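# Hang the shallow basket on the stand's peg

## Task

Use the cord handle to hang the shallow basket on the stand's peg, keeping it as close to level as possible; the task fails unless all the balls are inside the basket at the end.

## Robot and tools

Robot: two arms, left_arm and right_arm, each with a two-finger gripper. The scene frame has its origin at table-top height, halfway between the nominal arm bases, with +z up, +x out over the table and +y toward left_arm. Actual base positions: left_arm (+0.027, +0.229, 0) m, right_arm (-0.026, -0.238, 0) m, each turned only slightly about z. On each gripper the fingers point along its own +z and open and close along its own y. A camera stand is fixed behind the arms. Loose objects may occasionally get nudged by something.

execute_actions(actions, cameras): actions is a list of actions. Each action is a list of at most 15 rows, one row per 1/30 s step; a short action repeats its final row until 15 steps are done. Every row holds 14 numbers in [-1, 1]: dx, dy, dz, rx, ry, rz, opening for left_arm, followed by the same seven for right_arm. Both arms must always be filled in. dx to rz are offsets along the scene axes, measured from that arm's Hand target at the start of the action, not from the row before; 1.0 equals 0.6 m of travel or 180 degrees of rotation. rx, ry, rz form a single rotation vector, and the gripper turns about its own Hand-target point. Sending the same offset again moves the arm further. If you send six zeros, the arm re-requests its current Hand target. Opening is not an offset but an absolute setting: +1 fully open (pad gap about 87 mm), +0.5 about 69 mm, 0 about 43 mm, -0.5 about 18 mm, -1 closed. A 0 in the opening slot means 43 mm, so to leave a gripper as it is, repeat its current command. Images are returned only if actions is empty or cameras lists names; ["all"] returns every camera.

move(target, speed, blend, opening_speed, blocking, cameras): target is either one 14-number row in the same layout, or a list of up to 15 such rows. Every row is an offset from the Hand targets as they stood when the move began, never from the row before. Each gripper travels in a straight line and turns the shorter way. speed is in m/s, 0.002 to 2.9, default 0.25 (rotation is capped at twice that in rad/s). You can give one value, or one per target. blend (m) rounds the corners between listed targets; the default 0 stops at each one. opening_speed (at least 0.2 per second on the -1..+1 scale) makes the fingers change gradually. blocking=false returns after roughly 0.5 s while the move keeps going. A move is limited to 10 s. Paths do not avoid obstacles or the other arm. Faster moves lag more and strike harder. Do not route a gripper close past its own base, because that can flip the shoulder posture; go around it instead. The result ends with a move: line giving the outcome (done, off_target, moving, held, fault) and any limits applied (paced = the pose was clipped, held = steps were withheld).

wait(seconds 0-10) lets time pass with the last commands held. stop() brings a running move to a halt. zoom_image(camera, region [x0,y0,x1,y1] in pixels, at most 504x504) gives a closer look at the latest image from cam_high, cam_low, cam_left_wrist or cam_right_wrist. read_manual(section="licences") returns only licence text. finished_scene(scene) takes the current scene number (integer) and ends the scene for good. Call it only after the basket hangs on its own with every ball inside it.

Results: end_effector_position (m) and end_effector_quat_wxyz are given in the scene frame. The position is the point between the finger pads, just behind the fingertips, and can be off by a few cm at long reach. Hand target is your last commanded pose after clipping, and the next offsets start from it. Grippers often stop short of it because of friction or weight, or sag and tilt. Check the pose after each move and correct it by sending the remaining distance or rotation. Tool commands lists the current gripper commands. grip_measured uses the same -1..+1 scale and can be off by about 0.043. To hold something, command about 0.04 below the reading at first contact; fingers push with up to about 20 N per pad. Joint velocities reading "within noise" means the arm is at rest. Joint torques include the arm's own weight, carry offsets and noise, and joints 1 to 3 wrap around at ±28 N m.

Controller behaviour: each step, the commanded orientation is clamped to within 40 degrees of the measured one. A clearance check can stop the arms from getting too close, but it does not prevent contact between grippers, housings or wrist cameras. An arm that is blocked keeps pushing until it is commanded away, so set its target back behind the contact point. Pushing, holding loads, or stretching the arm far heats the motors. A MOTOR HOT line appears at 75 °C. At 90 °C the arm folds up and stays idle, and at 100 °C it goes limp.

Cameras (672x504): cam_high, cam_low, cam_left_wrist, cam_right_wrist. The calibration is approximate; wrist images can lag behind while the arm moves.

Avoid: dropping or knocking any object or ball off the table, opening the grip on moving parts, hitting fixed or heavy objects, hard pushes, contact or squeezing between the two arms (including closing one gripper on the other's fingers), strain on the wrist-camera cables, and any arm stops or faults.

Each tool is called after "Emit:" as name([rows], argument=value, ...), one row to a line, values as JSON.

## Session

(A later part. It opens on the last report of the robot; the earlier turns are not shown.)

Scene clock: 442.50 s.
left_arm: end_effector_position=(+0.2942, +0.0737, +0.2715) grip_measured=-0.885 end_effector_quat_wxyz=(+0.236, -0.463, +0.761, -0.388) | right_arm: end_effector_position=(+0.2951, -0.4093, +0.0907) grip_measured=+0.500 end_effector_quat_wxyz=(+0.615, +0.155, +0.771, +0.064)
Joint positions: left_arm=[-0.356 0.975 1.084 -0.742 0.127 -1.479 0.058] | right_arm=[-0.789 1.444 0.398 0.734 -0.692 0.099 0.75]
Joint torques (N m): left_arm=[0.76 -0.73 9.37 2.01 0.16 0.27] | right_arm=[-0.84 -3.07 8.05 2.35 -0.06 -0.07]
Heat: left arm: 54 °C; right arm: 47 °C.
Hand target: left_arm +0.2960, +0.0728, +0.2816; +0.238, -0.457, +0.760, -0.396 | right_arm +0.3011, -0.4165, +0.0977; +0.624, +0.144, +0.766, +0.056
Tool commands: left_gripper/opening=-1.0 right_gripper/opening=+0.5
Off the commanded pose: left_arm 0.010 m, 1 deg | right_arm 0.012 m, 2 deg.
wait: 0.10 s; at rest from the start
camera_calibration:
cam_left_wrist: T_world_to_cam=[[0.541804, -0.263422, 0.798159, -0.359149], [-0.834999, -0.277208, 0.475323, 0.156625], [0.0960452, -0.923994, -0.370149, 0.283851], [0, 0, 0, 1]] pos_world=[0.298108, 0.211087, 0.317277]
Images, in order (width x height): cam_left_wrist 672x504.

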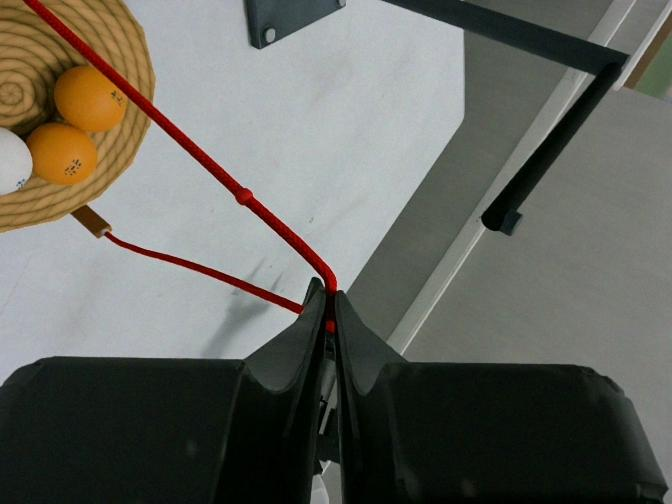

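Emit:
move([
  [-0.013,-0.021,-0.044,0,0,0,-1,0,0,0,0,0,0,0.5],
  [-0.043,-0.008,-0.153,0.014,0.027,0,-1,0,0,0,0,0,0,0.5],
  [-0.118,0.029,-0.244,0.05,0.094,0,-1,0,0,0,0,0,0,0.5],
  [-0.193,0.062,-0.336,0.107,0.202,0,-1,0,0,0,0,0,0,0.5],
  [-0.242,0.124,-0.419,0.1433,0.2698,0,-1,0,0,0,0,0,0,0.5],
], speed=0.12, blend=[0.01,0.02,0.02,0.02,0], cameras=["cam_left_wrist","cam_high"])

Scene clock: 465.50 s.
left_arm: end_effector_position=(+0.1549, +0.1419, +0.0352) grip_measured=-0.885 end_effector_quat_wxyz=(+0.003, -0.515, +0.857, -0.015) | right_arm: end_effector_position=(+0.2951, -0.4093, +0.0907) grip_measured=+0.500 end_effector_quat_wxyz=(+0.615, +0.155, +0.771, +0.064)
Joint positions: left_arm=[-0.35 1.125 0.614 -1.034 0.015 -1.399 0.058] | right_arm=[-0.789 1.444 0.398 0.734 -0.692 0.099 0.75]
Joint torques (N m): left_arm=[0.81 -0.81 4.68 0.44 -0.2 0.19] | right_arm=[-0.57 -2.88 7.73 2.4 -0.09 -0.06]
Heat: left arm: 55 °C; right arm: 47 °C.
Hand target: left_arm +0.1508, +0.1472, +0.0303; +0.000, -0.515, +0.857, +0.000 | right_arm +0.3011, -0.4165, +0.0977; +0.624, +0.144, +0.766, +0.056
Off the commanded pose: left_arm 0.008 m, 2 deg | right_arm 0.012 m, 2 deg.
move: off_target (right_arm)
camera_calibration:
cam_left_wrist: T_world_to_cam=[[0.889714, -0.456425, 0.00919372, -0.0759102], [-0.290676, -0.55086, 0.782343, 0.115213], [-0.352016, -0.698734, -0.62278, 0.319011], [0, 0, 0, 1]] pos_world=[0.213325, 0.251723, 0.109236]
Images, in order (width x height): cam_high 672x504, cam_left_wrist 672x504.

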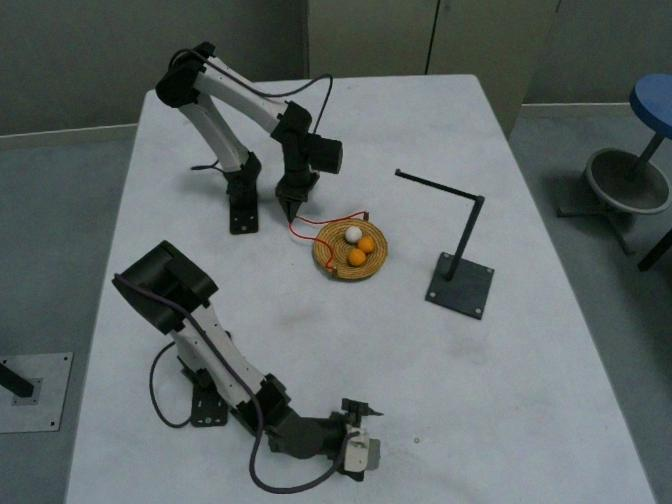

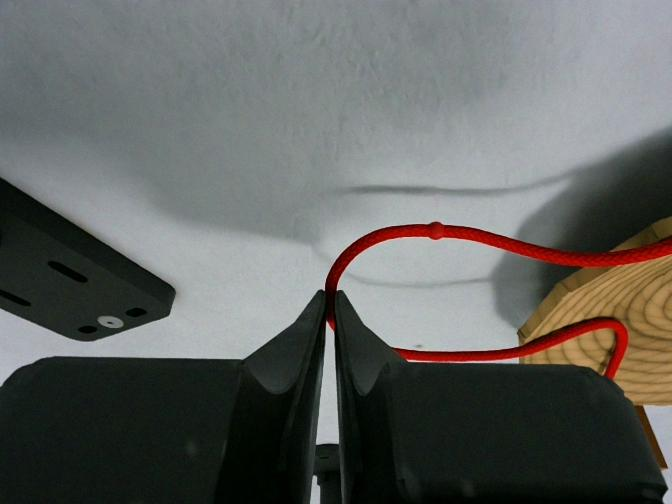

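Emit:
move([
  [0,0,-0.05,0,0,0,-1,0,0,0,0,0,0,0.5],
  [0,0,-0.06,0,0,0,-0.5,0,0,0,0,0,0,0.5],
], speed=0.05, opening_speed=0.3, cameras=["cam_left_wrist"])

Scene clock: 474.30 s.
left_arm: end_effector_position=(+0.1409, +0.1473, +0.0080) grip_measured=-0.501 end_effector_quat_wxyz=(-0.017, -0.510, +0.860, +0.007) | right_arm: end_effector_position=(+0.2951, -0.4093, +0.0907) grip_measured=+0.500 end_effector_quat_wxyz=(+0.615, +0.155, +0.771, +0.064)
Joint positions: left_arm=[-0.343 1.173 0.523 -0.953 0.017 -1.379 0.25] | right_arm=[-0.789 1.444 0.398 0.734 -0.692 0.099 0.75]
Joint torques (N m): left_arm=[0.43 0.2 2.69 1.26 -0.22 -0.01] | right_arm=[-0.91 -3.04 7.72 2.41 -0.13 -0.05]
Heat: left arm: 53 °C; right arm: 47 °C.
Hand target: left_arm +0.1508, +0.1472, -0.0057; +0.000, -0.515, +0.857, +0.000 | right_arm +0.3011, -0.4165, +0.0977; +0.624, +0.144, +0.766, +0.056
Off the commanded pose: left_arm 0.017 m, 2 deg | right_arm 0.012 m, 2 deg.
move: off_target (left_arm, right_arm); target 2's new opening was sent with left_arm's hand 0.014 m and 1 deg from that target
camera_calibration:
cam_left_wrist: T_world_to_cam=[[0.882995, -0.466952, -0.0476979, -0.0577582], [-0.253585, -0.560083, 0.788671, 0.131453], [-0.394987, -0.684297, -0.612962, 0.304823], [0, 0, 0, 1]] pos_world=[0.204736, 0.255244, 0.0804168]
Images, in order (width x height): cam_left_wrist 672x504.

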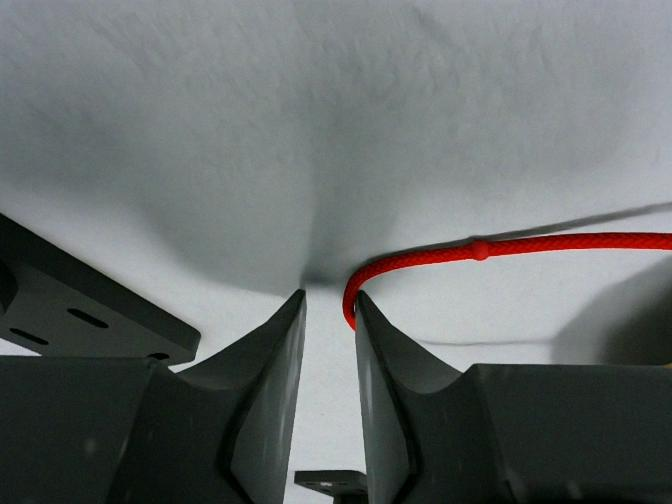

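Emit:
move([
  [-0.013,0,0.045,0,0,0,-0.4,0,0,0,0,0,0,0.5],
  [-0.006,-0.0115,0.045,0,0,0,-0.35,0,0,0,0,0,0,0.5],
], speed=0.06, cameras=["cam_left_wrist"])

Scene clock: 493.83 s.
left_arm: end_effector_position=(+0.1406, +0.1413, +0.0178) grip_measured=-0.350 end_effector_quat_wxyz=(-0.009, -0.514, +0.858, +0.000) | right_arm: end_effector_position=(+0.2951, -0.4093, +0.0907) grip_measured=+0.500 end_effector_quat_wxyz=(+0.615, +0.155, +0.771, +0.064)
Joint positions: left_arm=[-0.387 1.133 0.545 -0.993 0.014 -1.431 0.325] | right_arm=[-0.789 1.444 0.398 0.734 -0.692 0.099 0.75]
Joint torques (N m): left_arm=[-0.36 -0.64 7.39 0.38 -0.2 -0.02] | right_arm=[-0.77 -2.7 8.13 2.39 -0.1 -0.11]
Heat: left arm: 48 °C; right arm: 47 °C.
Hand target: left_arm +0.1472, +0.1403, +0.0212; +0.000, -0.515, +0.857, +0.000 | right_arm +0.3011, -0.4165, +0.0977; +0.624, +0.144, +0.766, +0.056
Off the commanded pose: left_arm 0.008 m, 1 deg | right_arm 0.012 m, 2 deg.
move: off_target (right_arm)
camera_calibration:
cam_left_wrist: T_world_to_cam=[[0.887629, -0.45973, -0.0276103, -0.0619436], [-0.265472, -0.55971, 0.785015, 0.122006], [-0.376349, -0.689473, -0.618861, 0.304768], [0, 0, 0, 1]] pos_world=[0.202071, 0.24994, 0.0911218]
Images, in order (width x height): cam_left_wrist 672x504.

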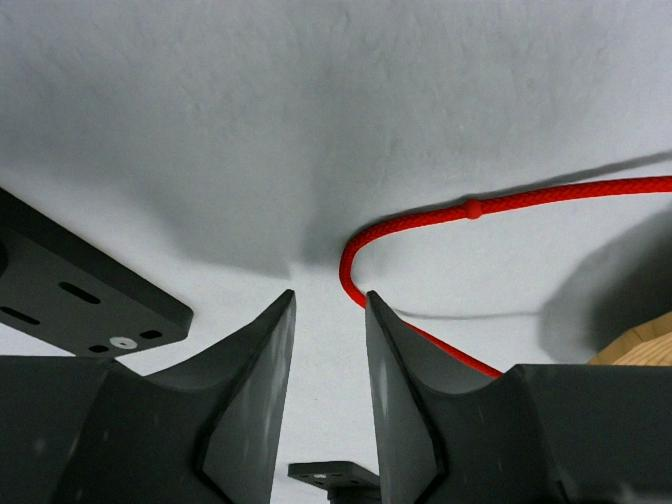

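Emit:
move(target=[0.001,-0.001,-0.022,0,0,0,-0.35,0,0,0,0,0,0,0.5], speed=0.04, cameras=["cam_left_wrist"])

Scene clock: 506.83 s.
left_arm: end_effector_position=(+0.1505, +0.1376, +0.0141) grip_measured=-0.350 end_effector_quat_wxyz=(-0.001, -0.514, +0.858, -0.010) | right_arm: end_effector_position=(+0.2951, -0.4093, +0.0907) grip_measured=+0.500 end_effector_quat_wxyz=(+0.615, +0.155, +0.771, +0.064)
Joint positions: left_arm=[-0.387 1.161 0.545 -0.94 0.014 -1.433 0.325] | right_arm=[-0.789 1.444 0.398 0.734 -0.692 0.099 0.75]
Joint torques (N m): left_arm=[-0.54 -0.84 4.12 0.58 -0.2 -0.01] | right_arm=[-0.85 -2.95 7.91 2.38 -0.04 -0.06]
Heat: left arm: 49 °C; right arm: 48 °C.
Hand target: left_arm +0.1479, +0.1397, +0.0080; +0.000, -0.515, +0.857, +0.000 | right_arm +0.3011, -0.4165, +0.0977; +0.624, +0.144, +0.766, +0.056
Off the commanded pose: left_arm 0.007 m, 1 deg | right_arm 0.012 m, 2 deg.
move: off_target (right_arm)
camera_calibration:
cam_left_wrist: T_world_to_cam=[[0.888685, -0.458511, -0.00265469, -0.0731318], [-0.283141, -0.553319, 0.783371, 0.127264], [-0.360653, -0.695418, -0.621549, 0.302181], [0, 0, 0, 1]] pos_world=[0.210007, 0.247028, 0.0879312]
Images, in order (width x height): cam_left_wrist 672x504.

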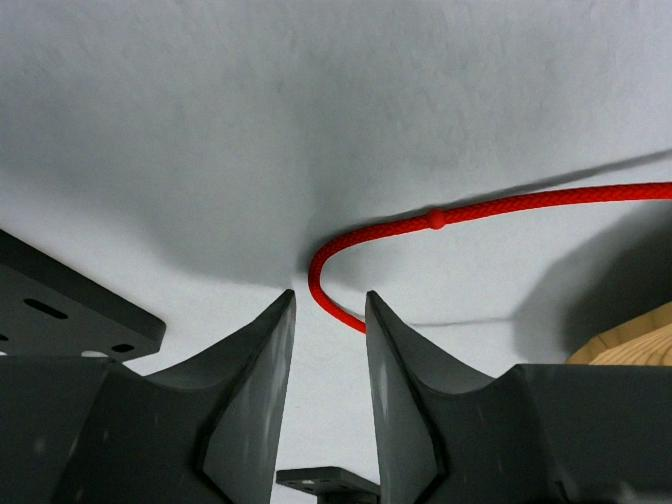

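Emit:
move(target=[-0.005,0.003,-0.014,0,0,0,-0.35,0,0,0,0,0,0,0.5], speed=0.03, cameras=["cam_left_wrist"])

Scene clock: 512.20 s.
left_arm: end_effector_position=(+0.1462, +0.1393, +0.0083) grip_measured=-0.350 end_effector_quat_wxyz=(-0.004, -0.514, +0.858, -0.006) | right_arm: end_effector_position=(+0.2951, -0.4093, +0.0907) grip_measured=+0.500 end_effector_quat_wxyz=(+0.615, +0.155, +0.771, +0.064)
Joint positions: left_arm=[-0.387 1.161 0.52 -0.924 0.014 -1.433 0.325] | right_arm=[-0.789 1.444 0.398 0.734 -0.692 0.099 0.75]
Joint torques (N m): left_arm=[-0.16 -0.75 3.23 0.77 -0.2 0.03] | right_arm=[-0.61 -2.8 7.92 2.39 -0.07 -0.11]
Heat: left arm: 49 °C; right arm: 48 °C.
Hand target: left_arm +0.1449, +0.1415, -0.0004; +0.000, -0.515, +0.857, +0.000 | right_arm +0.3011, -0.4165, +0.0977; +0.624, +0.144, +0.766, +0.056
Off the commanded pose: left_arm 0.009 m, 1 deg | right_arm 0.012 m, 2 deg.
move: off_target (right_arm)
camera_calibration:
cam_left_wrist: T_world_to_cam=[[0.888619, -0.458495, -0.0117742, -0.0684461], [-0.276506, -0.556029, 0.783821, 0.130883], [-0.365925, -0.693263, -0.620875, 0.298647], [0, 0, 0, 1]] pos_world=[0.206295, 0.248433, 0.0820275]
Images, in order (width x height): cam_left_wrist 672x504.

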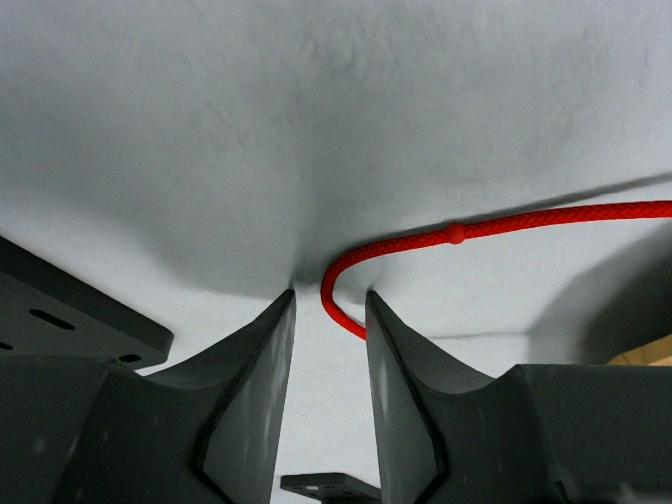

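Emit:
move(target=[0,0,-0.006,0,0,0,-1,0,0,0,0,0,0,0.5], speed=0.03, opening_speed=0.4, cameras=["cam_left_wrist"])

Scene clock: 520.73 s.
left_arm: end_effector_position=(+0.1506, +0.1365, +0.0079) grip_measured=-0.885 end_effector_quat_wxyz=(+0.001, -0.514, +0.858, -0.017) | right_arm: end_effector_position=(+0.2951, -0.4093, +0.0907) grip_measured=+0.500 end_effector_quat_wxyz=(+0.615, +0.155, +0.771, +0.064)
Joint positions: left_arm=[-0.387 1.161 0.518 -0.9 0.02 -1.433 0.057] | right_arm=[-0.789 1.444 0.398 0.734 -0.692 0.099 0.75]
Joint torques (N m): left_arm=[-0.18 -0.23 2.63 0.74 -0.26 0.03] | right_arm=[-0.69 -2.92 8.2 2.4 -0.17 -0.12]
Heat: left arm: 47 °C; right arm: 48 °C.
Hand target: left_arm +0.1447, +0.1415, -0.0040; +0.000, -0.515, +0.857, +0.000 | right_arm +0.3011, -0.4165, +0.0977; +0.624, +0.144, +0.766, +0.056
Off the commanded pose: left_arm 0.014 m, 2 deg | right_arm 0.012 m, 2 deg.
move: off_target (left_arm, right_arm)
camera_calibration:
cam_left_wrist: T_world_to_cam=[[0.888575, -0.458608, 0.0106249, -0.0738511], [-0.290863, -0.545349, 0.786125, 0.131539], [-0.354729, -0.701622, -0.617976, 0.297521], [0, 0, 0, 1]] pos_world=[0.209421, 0.246613, 0.0812391]
Images, in order (width x height): cam_left_wrist 672x504.

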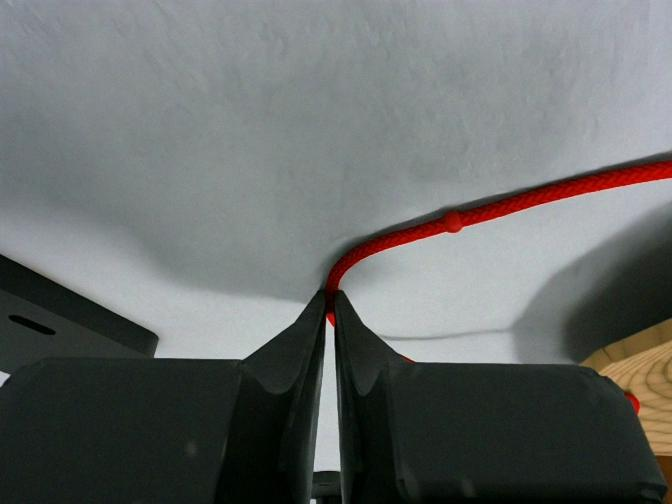

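Emit:
move([
  [0.009,-0.0075,0.057,0,0,0,-1,0,0,0,0,0,0,0.5],
  [0.059,-0.044,0.132,-0.05,-0.094,0,-1,0,0,0,0,0,0,0.5],
  [0.134,-0.086,0.232,-0.107,-0.202,0,-1,0,0,0,0,0,0,0.5],
  [0.209,-0.1225,0.323,-0.1433,-0.2698,0,-1,0,0,0,0,0,0,0.5],
  [0.2405,-0.14,0.435,-0.1433,-0.2698,0,-1,0,0,0,0,0,0,0.5],
], speed=0.1, blend=[0.01,0.02,0.02,0.02,0], cameras=["cam_high","cam_low","cam_left_wrist"])

Emit:
zoom_image(camera="cam_low", region=[340, 150, 480, 290])

Emit:
zoom_image(camera="cam_high", region=[280, 150, 420, 290])

Scene clock: 539.43 s.
left_arm: end_effector_position=(+0.2886, +0.0599, +0.2506) grip_measured=-0.887 end_effector_quat_wxyz=(+0.240, -0.457, +0.761, -0.393) | right_arm: end_effector_position=(+0.2951, -0.4093, +0.0907) grip_measured=+0.500 end_effector_quat_wxyz=(+0.615, +0.155, +0.771, +0.064)
Joint positions: left_arm=[-0.44 0.939 0.971 -0.648 0.063 -1.52 0.057] | right_arm=[-0.789 1.444 0.398 0.734 -0.692 0.099 0.75]
Joint torques (N m): left_arm=[-0.35 -0.55 9.11 1.95 -0.04 0.09] | right_arm=[-0.84 -3.17 7.94 2.35 -0.13 -0.11]
Heat: left arm: 47 °C; right arm: 48 °C.
Hand target: left_arm +0.2891, +0.0576, +0.2571; +0.238, -0.457, +0.760, -0.396 | right_arm +0.3011, -0.4165, +0.0977; +0.624, +0.144, +0.766, +0.056
Off the commanded pose: left_arm 0.007 m, 0 deg | right_arm 0.012 m, 2 deg.
move: off_target (right_arm)
camera_calibration:
cam_left_wrist: T_world_to_cam=[[0.526755, -0.267758, 0.806743, -0.340715], [-0.844895, -0.26896, 0.462398, 0.163624], [0.0931712, -0.925184, -0.367903, 0.26416], [0, 0, 0, 1]] pos_world=[0.293107, 0.197176, 0.296396]
Images, in order (width x height): cam_high 672x504, cam_low 672x504, cam_left_wrist 672x504.

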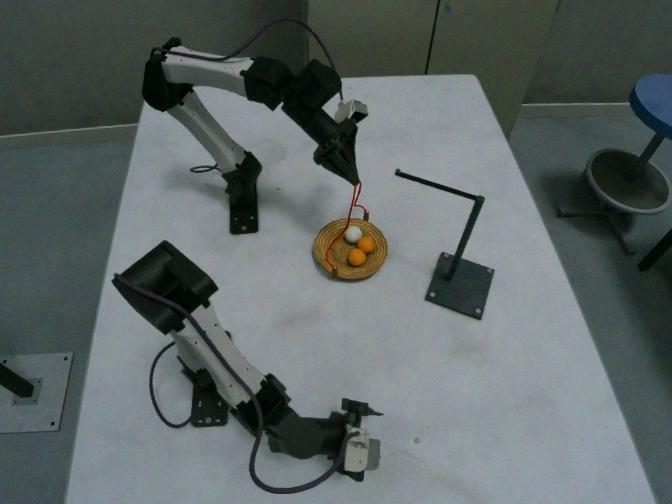

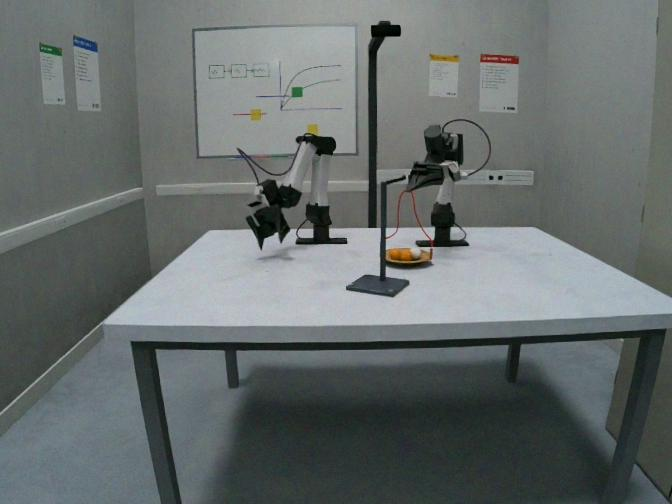

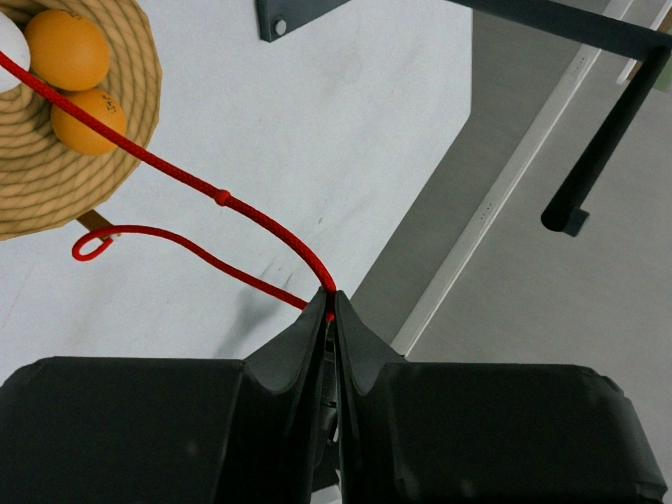

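Scaled by 3.600 from the camera's 672x504 image, which has a finer 960x720 frame.

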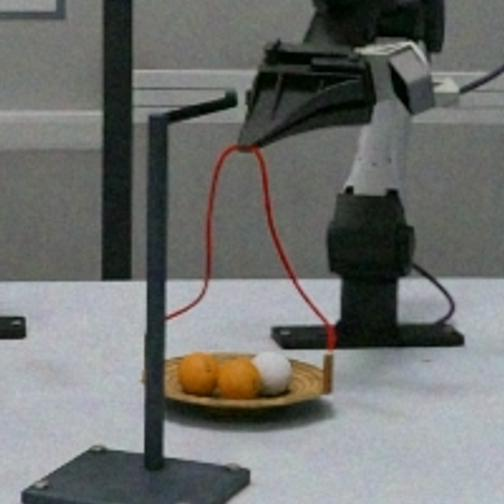

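Scaled by 3.600 from the camera's 672x504 image, which has a finer 960x720 frame.

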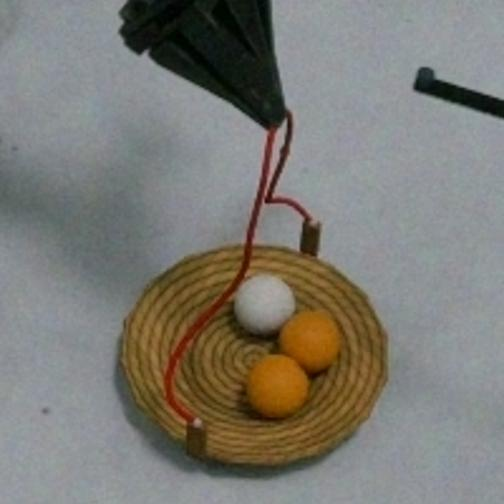

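Emit:
move(target=[0.0,0,0.033,0,0,0,-1,0,0,0,0,0,0,0.5], speed=0.04, cameras=["cam_high","cam_low"])

Emit:
zoom_image(camera="cam_low", region=[340, 150, 480, 290])

Emit:
zoom_image(camera="cam_high", region=[280, 150, 420, 290])

Scene clock: 546.77 s.
left_arm: end_effector_position=(+0.2881, +0.0601, +0.2676) grip_measured=-0.887 end_effector_quat_wxyz=(+0.237, -0.458, +0.763, -0.390) | right_arm: end_effector_position=(+0.2951, -0.4093, +0.0907) grip_measured=+0.500 end_effector_quat_wxyz=(+0.615, +0.155, +0.771, +0.064)
Joint positions: left_arm=[-0.44 0.964 1.059 -0.719 0.063 -1.52 0.057] | right_arm=[-0.789 1.444 0.398 0.734 -0.692 0.099 0.75]
Joint torques (N m): left_arm=[-0.35 -0.69 9.32 1.98 -0.04 0.08] | right_arm=[-0.4 -2.92 7.79 2.33 -0.11 -0.13]
Heat: left arm: 49 °C; right arm: 48 °C.
Hand target: left_arm +0.2891, +0.0576, +0.2768; +0.238, -0.457, +0.760, -0.395 | right_arm +0.3011, -0.4165, +0.0977; +0.624, +0.144, +0.766, +0.056
Off the commanded pose: left_arm 0.010 m, 1 deg | right_arm 0.012 m, 2 deg.
move: off_target (right_arm)
Images, in order (width x height): cam_high 672x504, cam_low 672x504.

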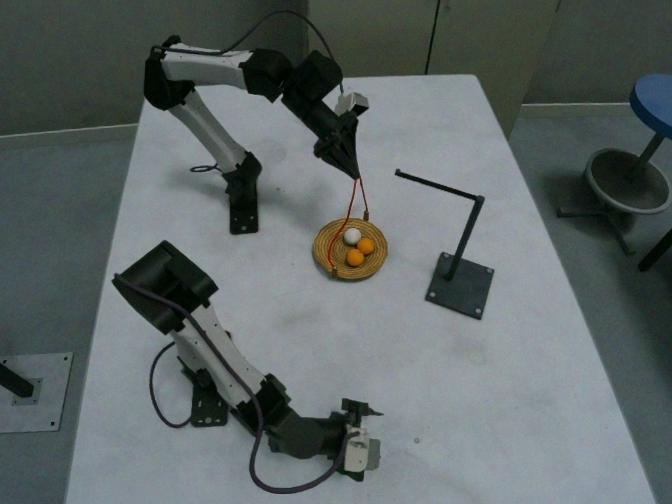

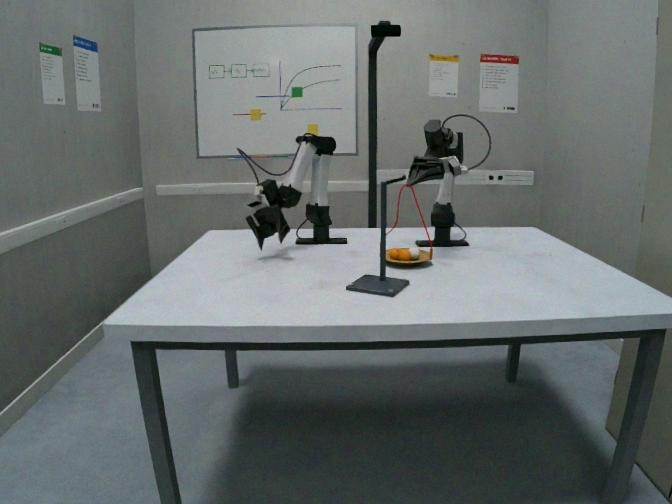

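Scaled by 3.600 from the camera's 672x504 image, which has a finer 960x720 frame.

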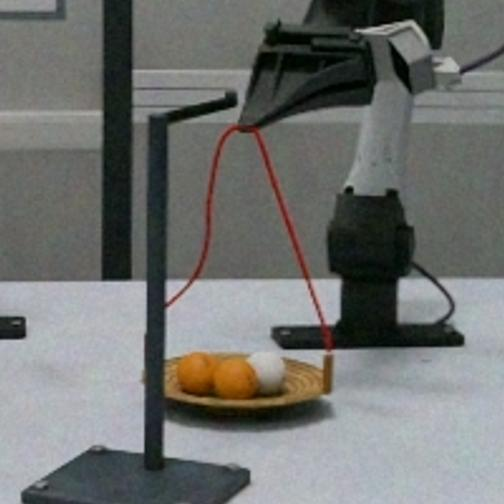

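Scaled by 3.600 from the camera's 672x504 image, which has a finer 960x720 frame.

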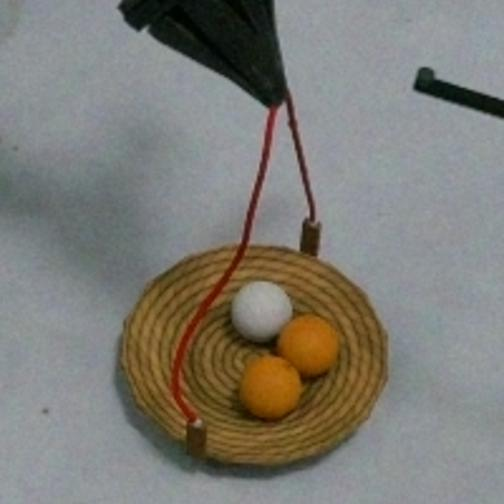

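Emit:
wait(seconds=0.1, cameras=["cam_left_wrist"])

Emit:
zoom_image(camera="cam_left_wrist", region=[200, 160, 400, 320])

Scene clock: 550.37 s.
left_arm: end_effector_position=(+0.2881, +0.0601, +0.2676) grip_measured=-0.887 end_effector_quat_wxyz=(+0.237, -0.458, +0.763, -0.390) | right_arm: end_effector_position=(+0.2951, -0.4093, +0.0907) grip_measured=+0.500 end_effector_quat_wxyz=(+0.615, +0.155, +0.771, +0.064)
Joint positions: left_arm=[-0.44 0.964 1.059 -0.719 0.063 -1.52 0.057] | right_arm=[-0.789 1.444 0.398 0.734 -0.692 0.099 0.75]
Joint torques (N m): left_arm=[-0.36 -0.68 9.31 1.98 -0.04 0.09] | right_arm=[-0.84 -2.97 7.9 2.38 -0.07 -0.13]
Heat: left arm: 49 °C; right arm: 48 °C.
Hand target: left_arm +0.2891, +0.0576, +0.2768; +0.238, -0.457, +0.760, -0.395 | right_arm +0.3011, -0.4165, +0.0977; +0.624, +0.144, +0.766, +0.056
Tool commands: left_gripper/opening=-1.0 right_gripper/opening=+0.5
Off the commanded pose: left_arm 0.010 m, 1 deg | right_arm 0.012 m, 2 deg.
wait: 0.10 s; at rest from the start
camera_calibration:
cam_left_wrist: T_world_to_cam=[[0.533514, -0.270698, 0.801303, -0.35438], [-0.840979, -0.270706, 0.46848, 0.152681], [0.0901005, -0.923819, -0.372076, 0.272647], [0, 0, 0, 1]] pos_world=[0.292902, 0.197278, 0.313883]
Images, in order (width x height): cam_left_wrist 672x504.

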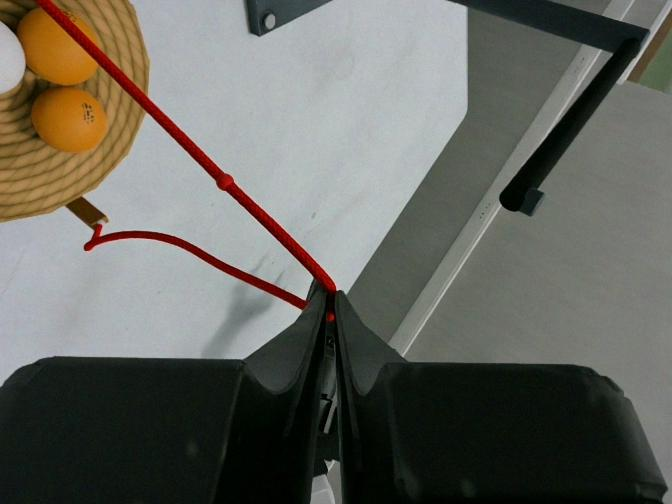

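Scaled by 2.520 from the camera's 672x504 image, which has a finer 960x720 frame.

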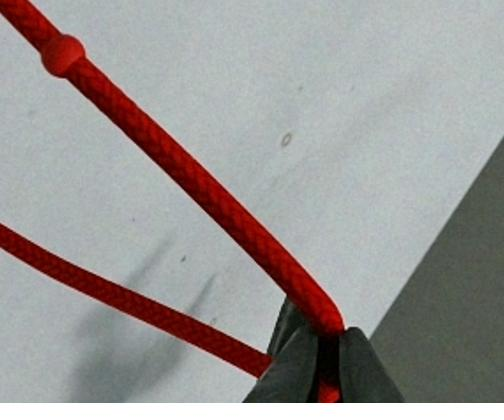

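Emit:
move(target=[0.0055,0.0115,0.006,0,0,0,-1,0,0,0,0,0,0,0.5], speed=0.03, cameras=["cam_high","cam_low"])

Emit:
zoom_image(camera="cam_low", region=[340, 150, 480, 290])

Emit:
zoom_image(camera="cam_high", region=[280, 150, 420, 290])

Scene clock: 559.23 s.
left_arm: end_effector_position=(+0.2909, +0.0657, +0.2705) grip_measured=-0.887 end_effector_quat_wxyz=(+0.237, -0.463, +0.761, -0.388) | right_arm: end_effector_position=(+0.2951, -0.4093, +0.0907) grip_measured=+0.500 end_effector_quat_wxyz=(+0.615, +0.155, +0.771, +0.064)
Joint positions: left_arm=[-0.41 0.971 1.076 -0.735 0.082 -1.511 0.057] | right_arm=[-0.789 1.444 0.398 0.734 -0.692 0.099 0.75]
Joint torques (N m): left_arm=[0.77 -0.7 9.39 2 0.14 0.28] | right_arm=[-0.77 -3.3 8.16 2.39 -0.01 -0.12]
Heat: left arm: 50 °C; right arm: 48 °C.
Hand target: left_arm +0.2924, +0.0645, +0.2805; +0.238, -0.457, +0.760, -0.396 | right_arm +0.3011, -0.4165, +0.0977; +0.624, +0.144, +0.766, +0.056
Off the commanded pose: left_arm 0.010 m, 1 deg | right_arm 0.012 m, 2 deg.
move: off_target (right_arm)
Images, in order (width x height): cam_high 672x504, cam_low 672x504.

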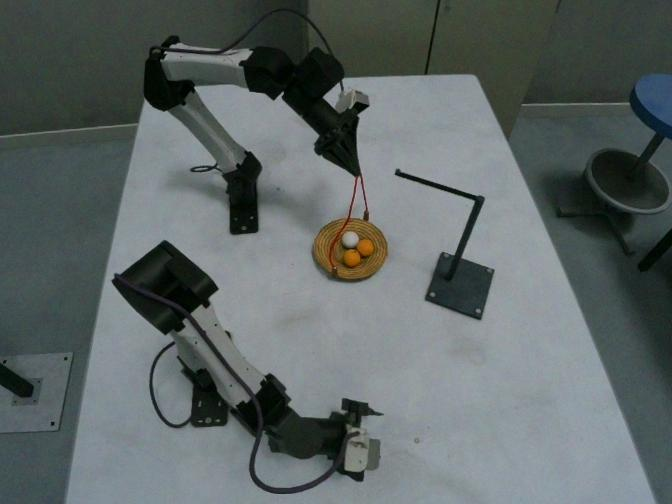

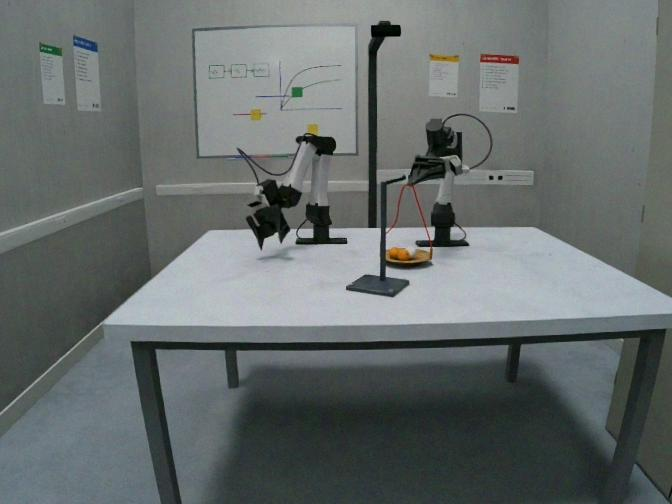

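Scaled by 3.600 from the camera's 672x504 image, which has a finer 960x720 frame.

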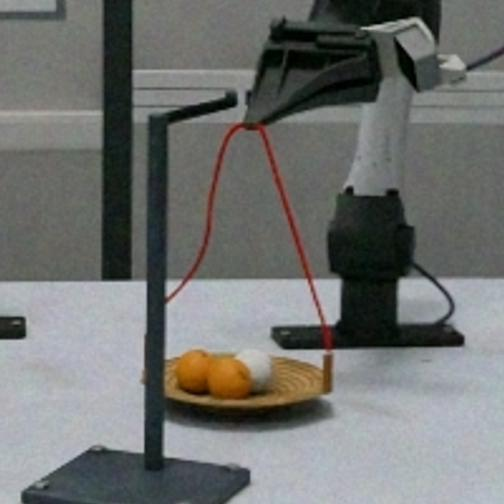

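Scaled by 3.600 from the camera's 672x504 image, which has a finer 960x720 frame.

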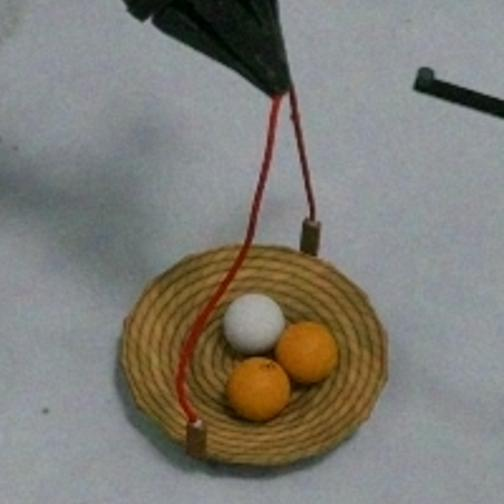

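Emit:
move(target=[-0.005,-0.0095,0.006,0,0,0,-1,0,0,0,0,0,0,0.5], speed=0.03, cameras=["cam_high","cam_low"])

Emit:
zoom_image(camera="cam_low", region=[340, 150, 480, 290])

Emit:
zoom_image(camera="cam_high", region=[280, 150, 420, 290])

Scene clock: 574.87 s.
left_arm: end_effector_position=(+0.2869, +0.0604, +0.2753) grip_measured=-0.887 end_effector_quat_wxyz=(+0.234, -0.456, +0.764, -0.392) | right_arm: end_effector_position=(+0.2951, -0.4093, +0.0907) grip_measured=+0.500 end_effector_quat_wxyz=(+0.615, +0.155, +0.771, +0.064)
Joint positions: left_arm=[-0.433 0.971 1.093 -0.746 0.078 -1.514 0.057] | right_arm=[-0.789 1.444 0.398 0.734 -0.692 0.099 0.75]
Joint torques (N m): left_arm=[-0.4 -0.46 9.29 2 -0.11 0.08] | right_arm=[-0.94 -3.11 8.1 2.31 -0.06 -0.09]
Heat: left arm: 51 °C; right arm: 48 °C.
Hand target: left_arm +0.2894, +0.0588, +0.2840; +0.238, -0.457, +0.760, -0.395 | right_arm +0.3011, -0.4165, +0.0977; +0.624, +0.144, +0.766, +0.056
Off the commanded pose: left_arm 0.009 m, 1 deg | right_arm 0.012 m, 2 deg.
move: off_target (right_arm)
Images, in order (width x height): cam_high 672x504, cam_low 672x504.

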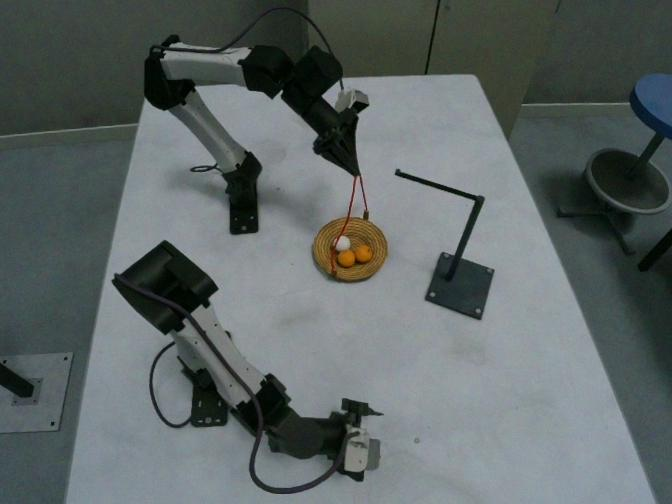

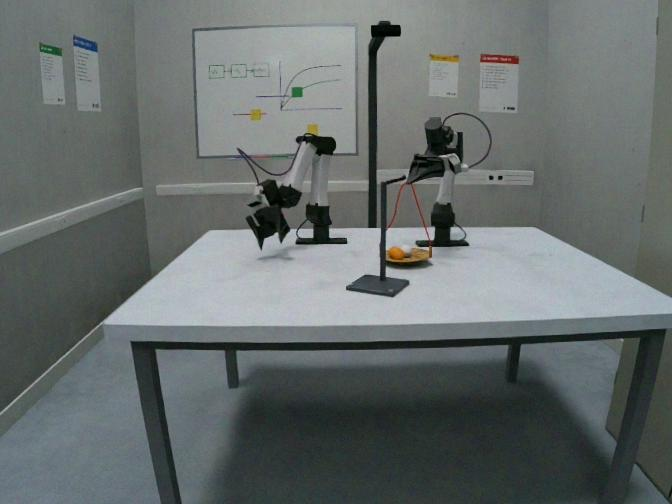

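Scaled by 3.600 from the camera's 672x504 image, which has a finer 960x720 frame.

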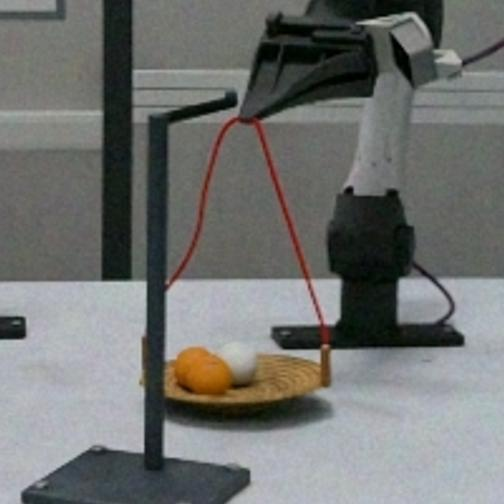

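Scaled by 3.600 from the camera's 672x504 image, which has a finer 960x720 frame.

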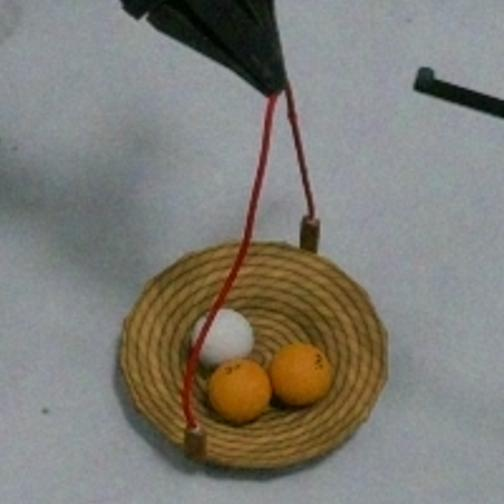

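Emit:
move(target=[0.006,0.0125,0.005,0,0,0,-1,0,0,0,0,0,0,0.5], speed=0.03, cameras=["cam_high","cam_low","cam_left_wrist"])

Emit:
zoom_image(camera="cam_low", region=[340, 150, 480, 290])

Emit:
zoom_image(camera="cam_high", region=[280, 150, 420, 290])

Scene clock: 583.03 s.
left_arm: end_effector_position=(+0.2915, +0.0674, +0.2775) grip_measured=-0.887 end_effector_quat_wxyz=(+0.237, -0.463, +0.761, -0.389) | right_arm: end_effector_position=(+0.2951, -0.4093, +0.0907) grip_measured=+0.500 end_effector_quat_wxyz=(+0.615, +0.155, +0.771, +0.064)
Joint positions: left_arm=[-0.398 0.98 1.109 -0.758 0.091 -1.504 0.057] | right_arm=[-0.789 1.444 0.398 0.734 -0.692 0.099 0.75]
Joint torques (N m): left_arm=[0.76 -0.73 9.29 2 0.14 0.27] | right_arm=[-0.76 -3.11 8.13 2.37 -0.05 -0.12]
Heat: left arm: 51 °C; right arm: 48 °C.
Hand target: left_arm +0.2930, +0.0663, +0.2872; +0.238, -0.457, +0.760, -0.396 | right_arm +0.3011, -0.4165, +0.0977; +0.624, +0.144, +0.766, +0.056
Off the commanded pose: left_arm 0.010 m, 1 deg | right_arm 0.012 m, 2 deg.
move: off_target (right_arm)
camera_calibration:
cam_left_wrist: T_world_to_cam=[[0.540074, -0.263078, 0.799444, -0.364057], [-0.835924, -0.277985, 0.47324, 0.150553], [0.0977344, -0.923858, -0.370045, 0.279925], [0, 0, 0, 1]] pos_world=[0.29511, 0.204688, 0.32338]
Images, in order (width x height): cam_high 672x504, cam_low 672x504, cam_left_wrist 672x504.

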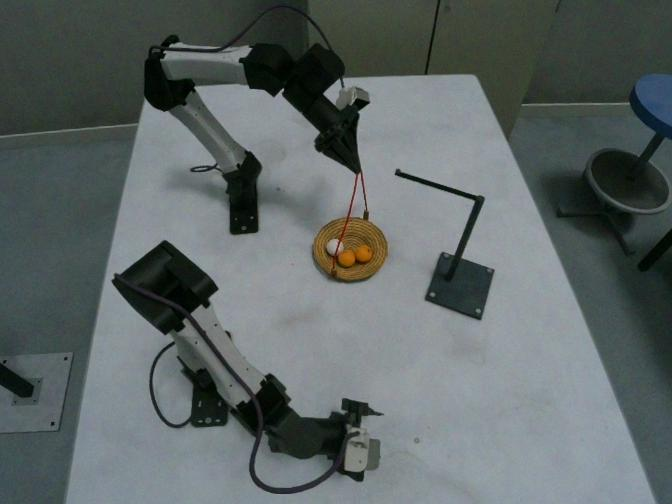

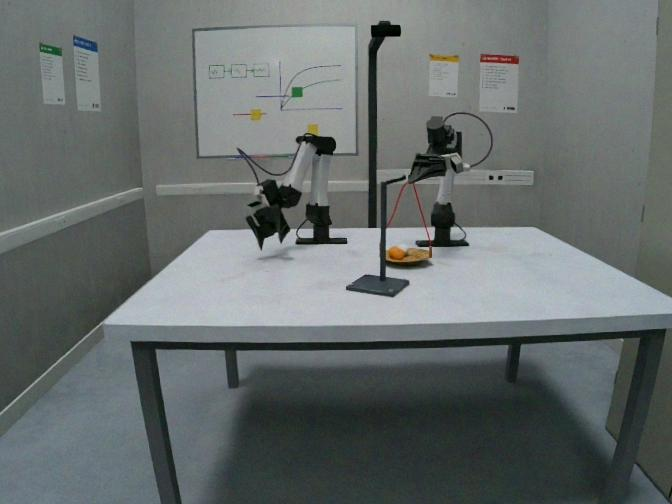

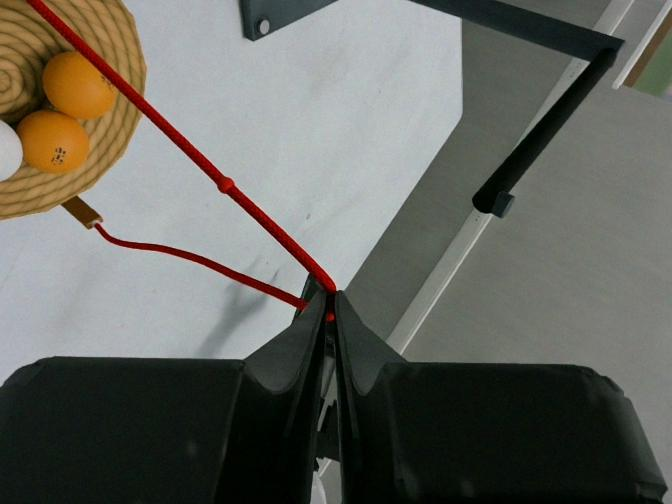

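Scaled by 3.600 from the camera's 672x504 image, which has a finer 960x720 frame.

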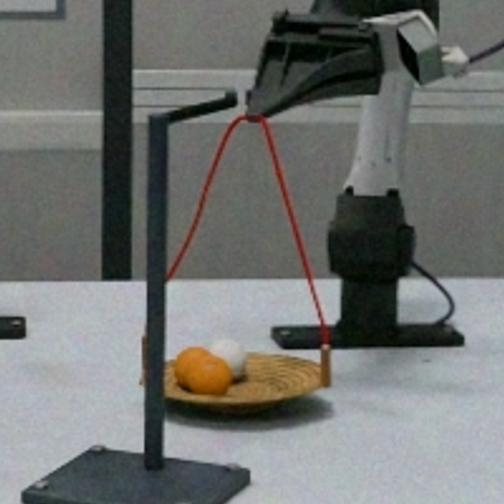

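Scaled by 3.600 from the camera's 672x504 image, which has a finer 960x720 frame.

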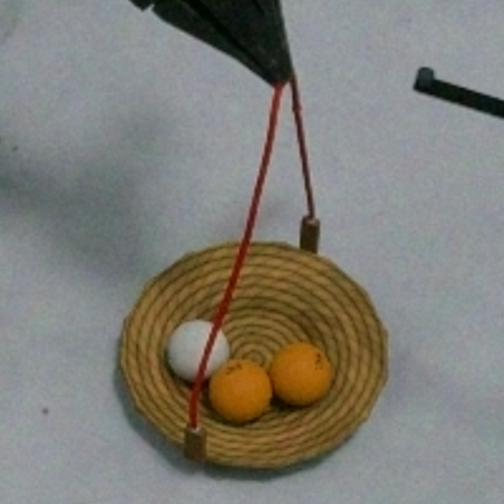

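Emit:
move(target=[0.0055,0.0105,0.0055,0,0,0,-1,0,0,0,0,0,0,0.5], speed=0.03, cameras=["cam_high","cam_low","cam_left_wrist"])

Emit:
zoom_image(camera="cam_low", region=[340, 150, 480, 290])

Emit:
zoom_image(camera="cam_high", region=[280, 150, 420, 290])

Scene clock: 591.30 s.
left_arm: end_effector_position=(+0.2937, +0.0740, +0.2777) grip_measured=-0.887 end_effector_quat_wxyz=(+0.234, -0.464, +0.763, -0.384) | right_arm: end_effector_position=(+0.2951, -0.4093, +0.0907) grip_measured=+0.500 end_effector_quat_wxyz=(+0.615, +0.155, +0.771, +0.064)
Joint positions: left_arm=[-0.357 0.99 1.124 -0.778 0.125 -1.479 0.057] | right_arm=[-0.789 1.444 0.398 0.734 -0.692 0.099 0.75]
Joint torques (N m): left_arm=[0.8 -0.87 9.47 2.06 0.16 0.27] | right_arm=[-0.79 -2.92 8.09 2.38 -0.11 -0.09]
Heat: left arm: 53 °C; right arm: 48 °C.
Hand target: left_arm +0.2963, +0.0726, +0.2902; +0.238, -0.457, +0.760, -0.395 | right_arm +0.3011, -0.4165, +0.0977; +0.624, +0.144, +0.766, +0.056
Off the commanded pose: left_arm 0.013 m, 2 deg | right_arm 0.012 m, 2 deg.
move: off_target (left_arm, right_arm)
camera_calibration:
cam_left_wrist: T_world_to_cam=[[0.548711, -0.267338, 0.792116, -0.363805], [-0.830827, -0.279747, 0.481112, 0.150599], [0.0929728, -0.922102, -0.375611, 0.288708], [0, 0, 0, 1]] pos_world=[0.297904, 0.21109, 0.324163]
Images, in order (width x height): cam_high 672x504, cam_low 672x504, cam_left_wrist 672x504.

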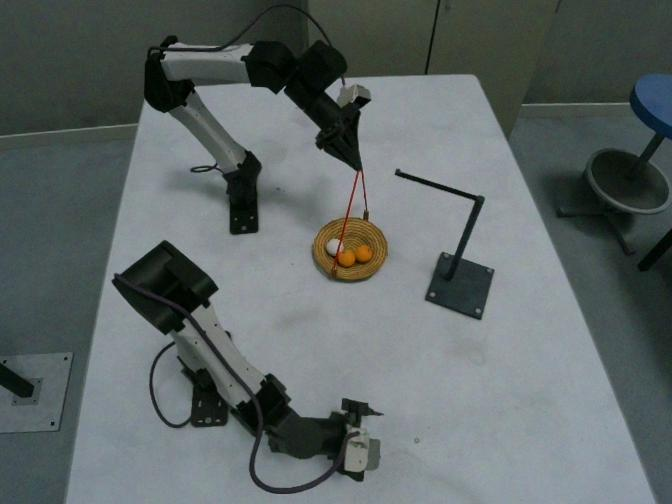

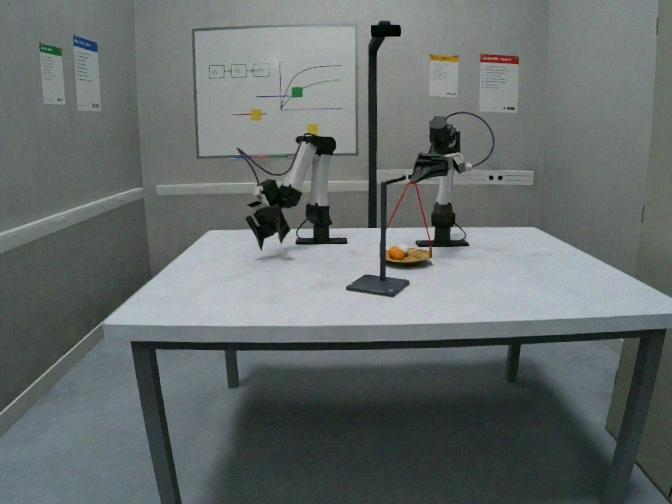

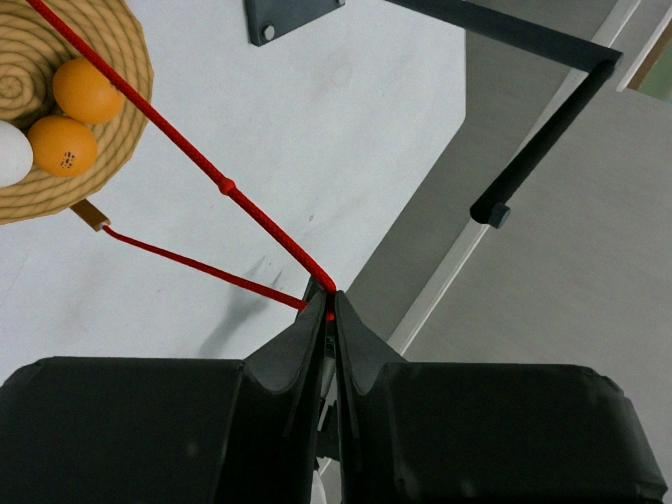

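Scaled by 3.600 from the camera's 672x504 image, which has a finer 960x720 frame.

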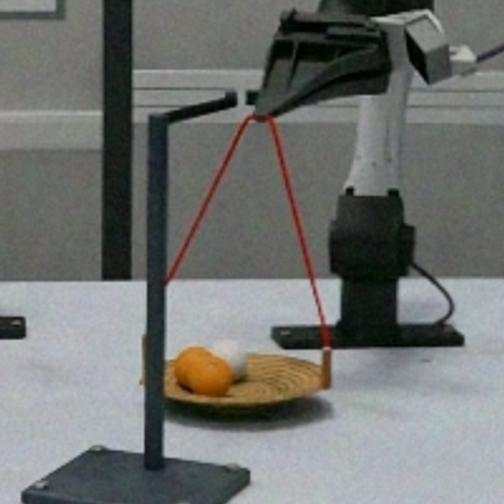

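Scaled by 3.600 from the camera's 672x504 image, which has a finer 960x720 frame.

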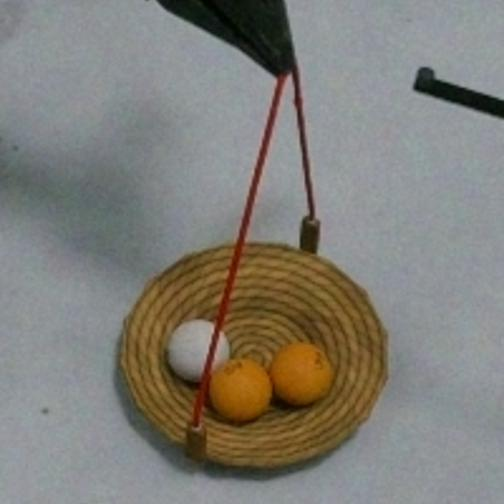

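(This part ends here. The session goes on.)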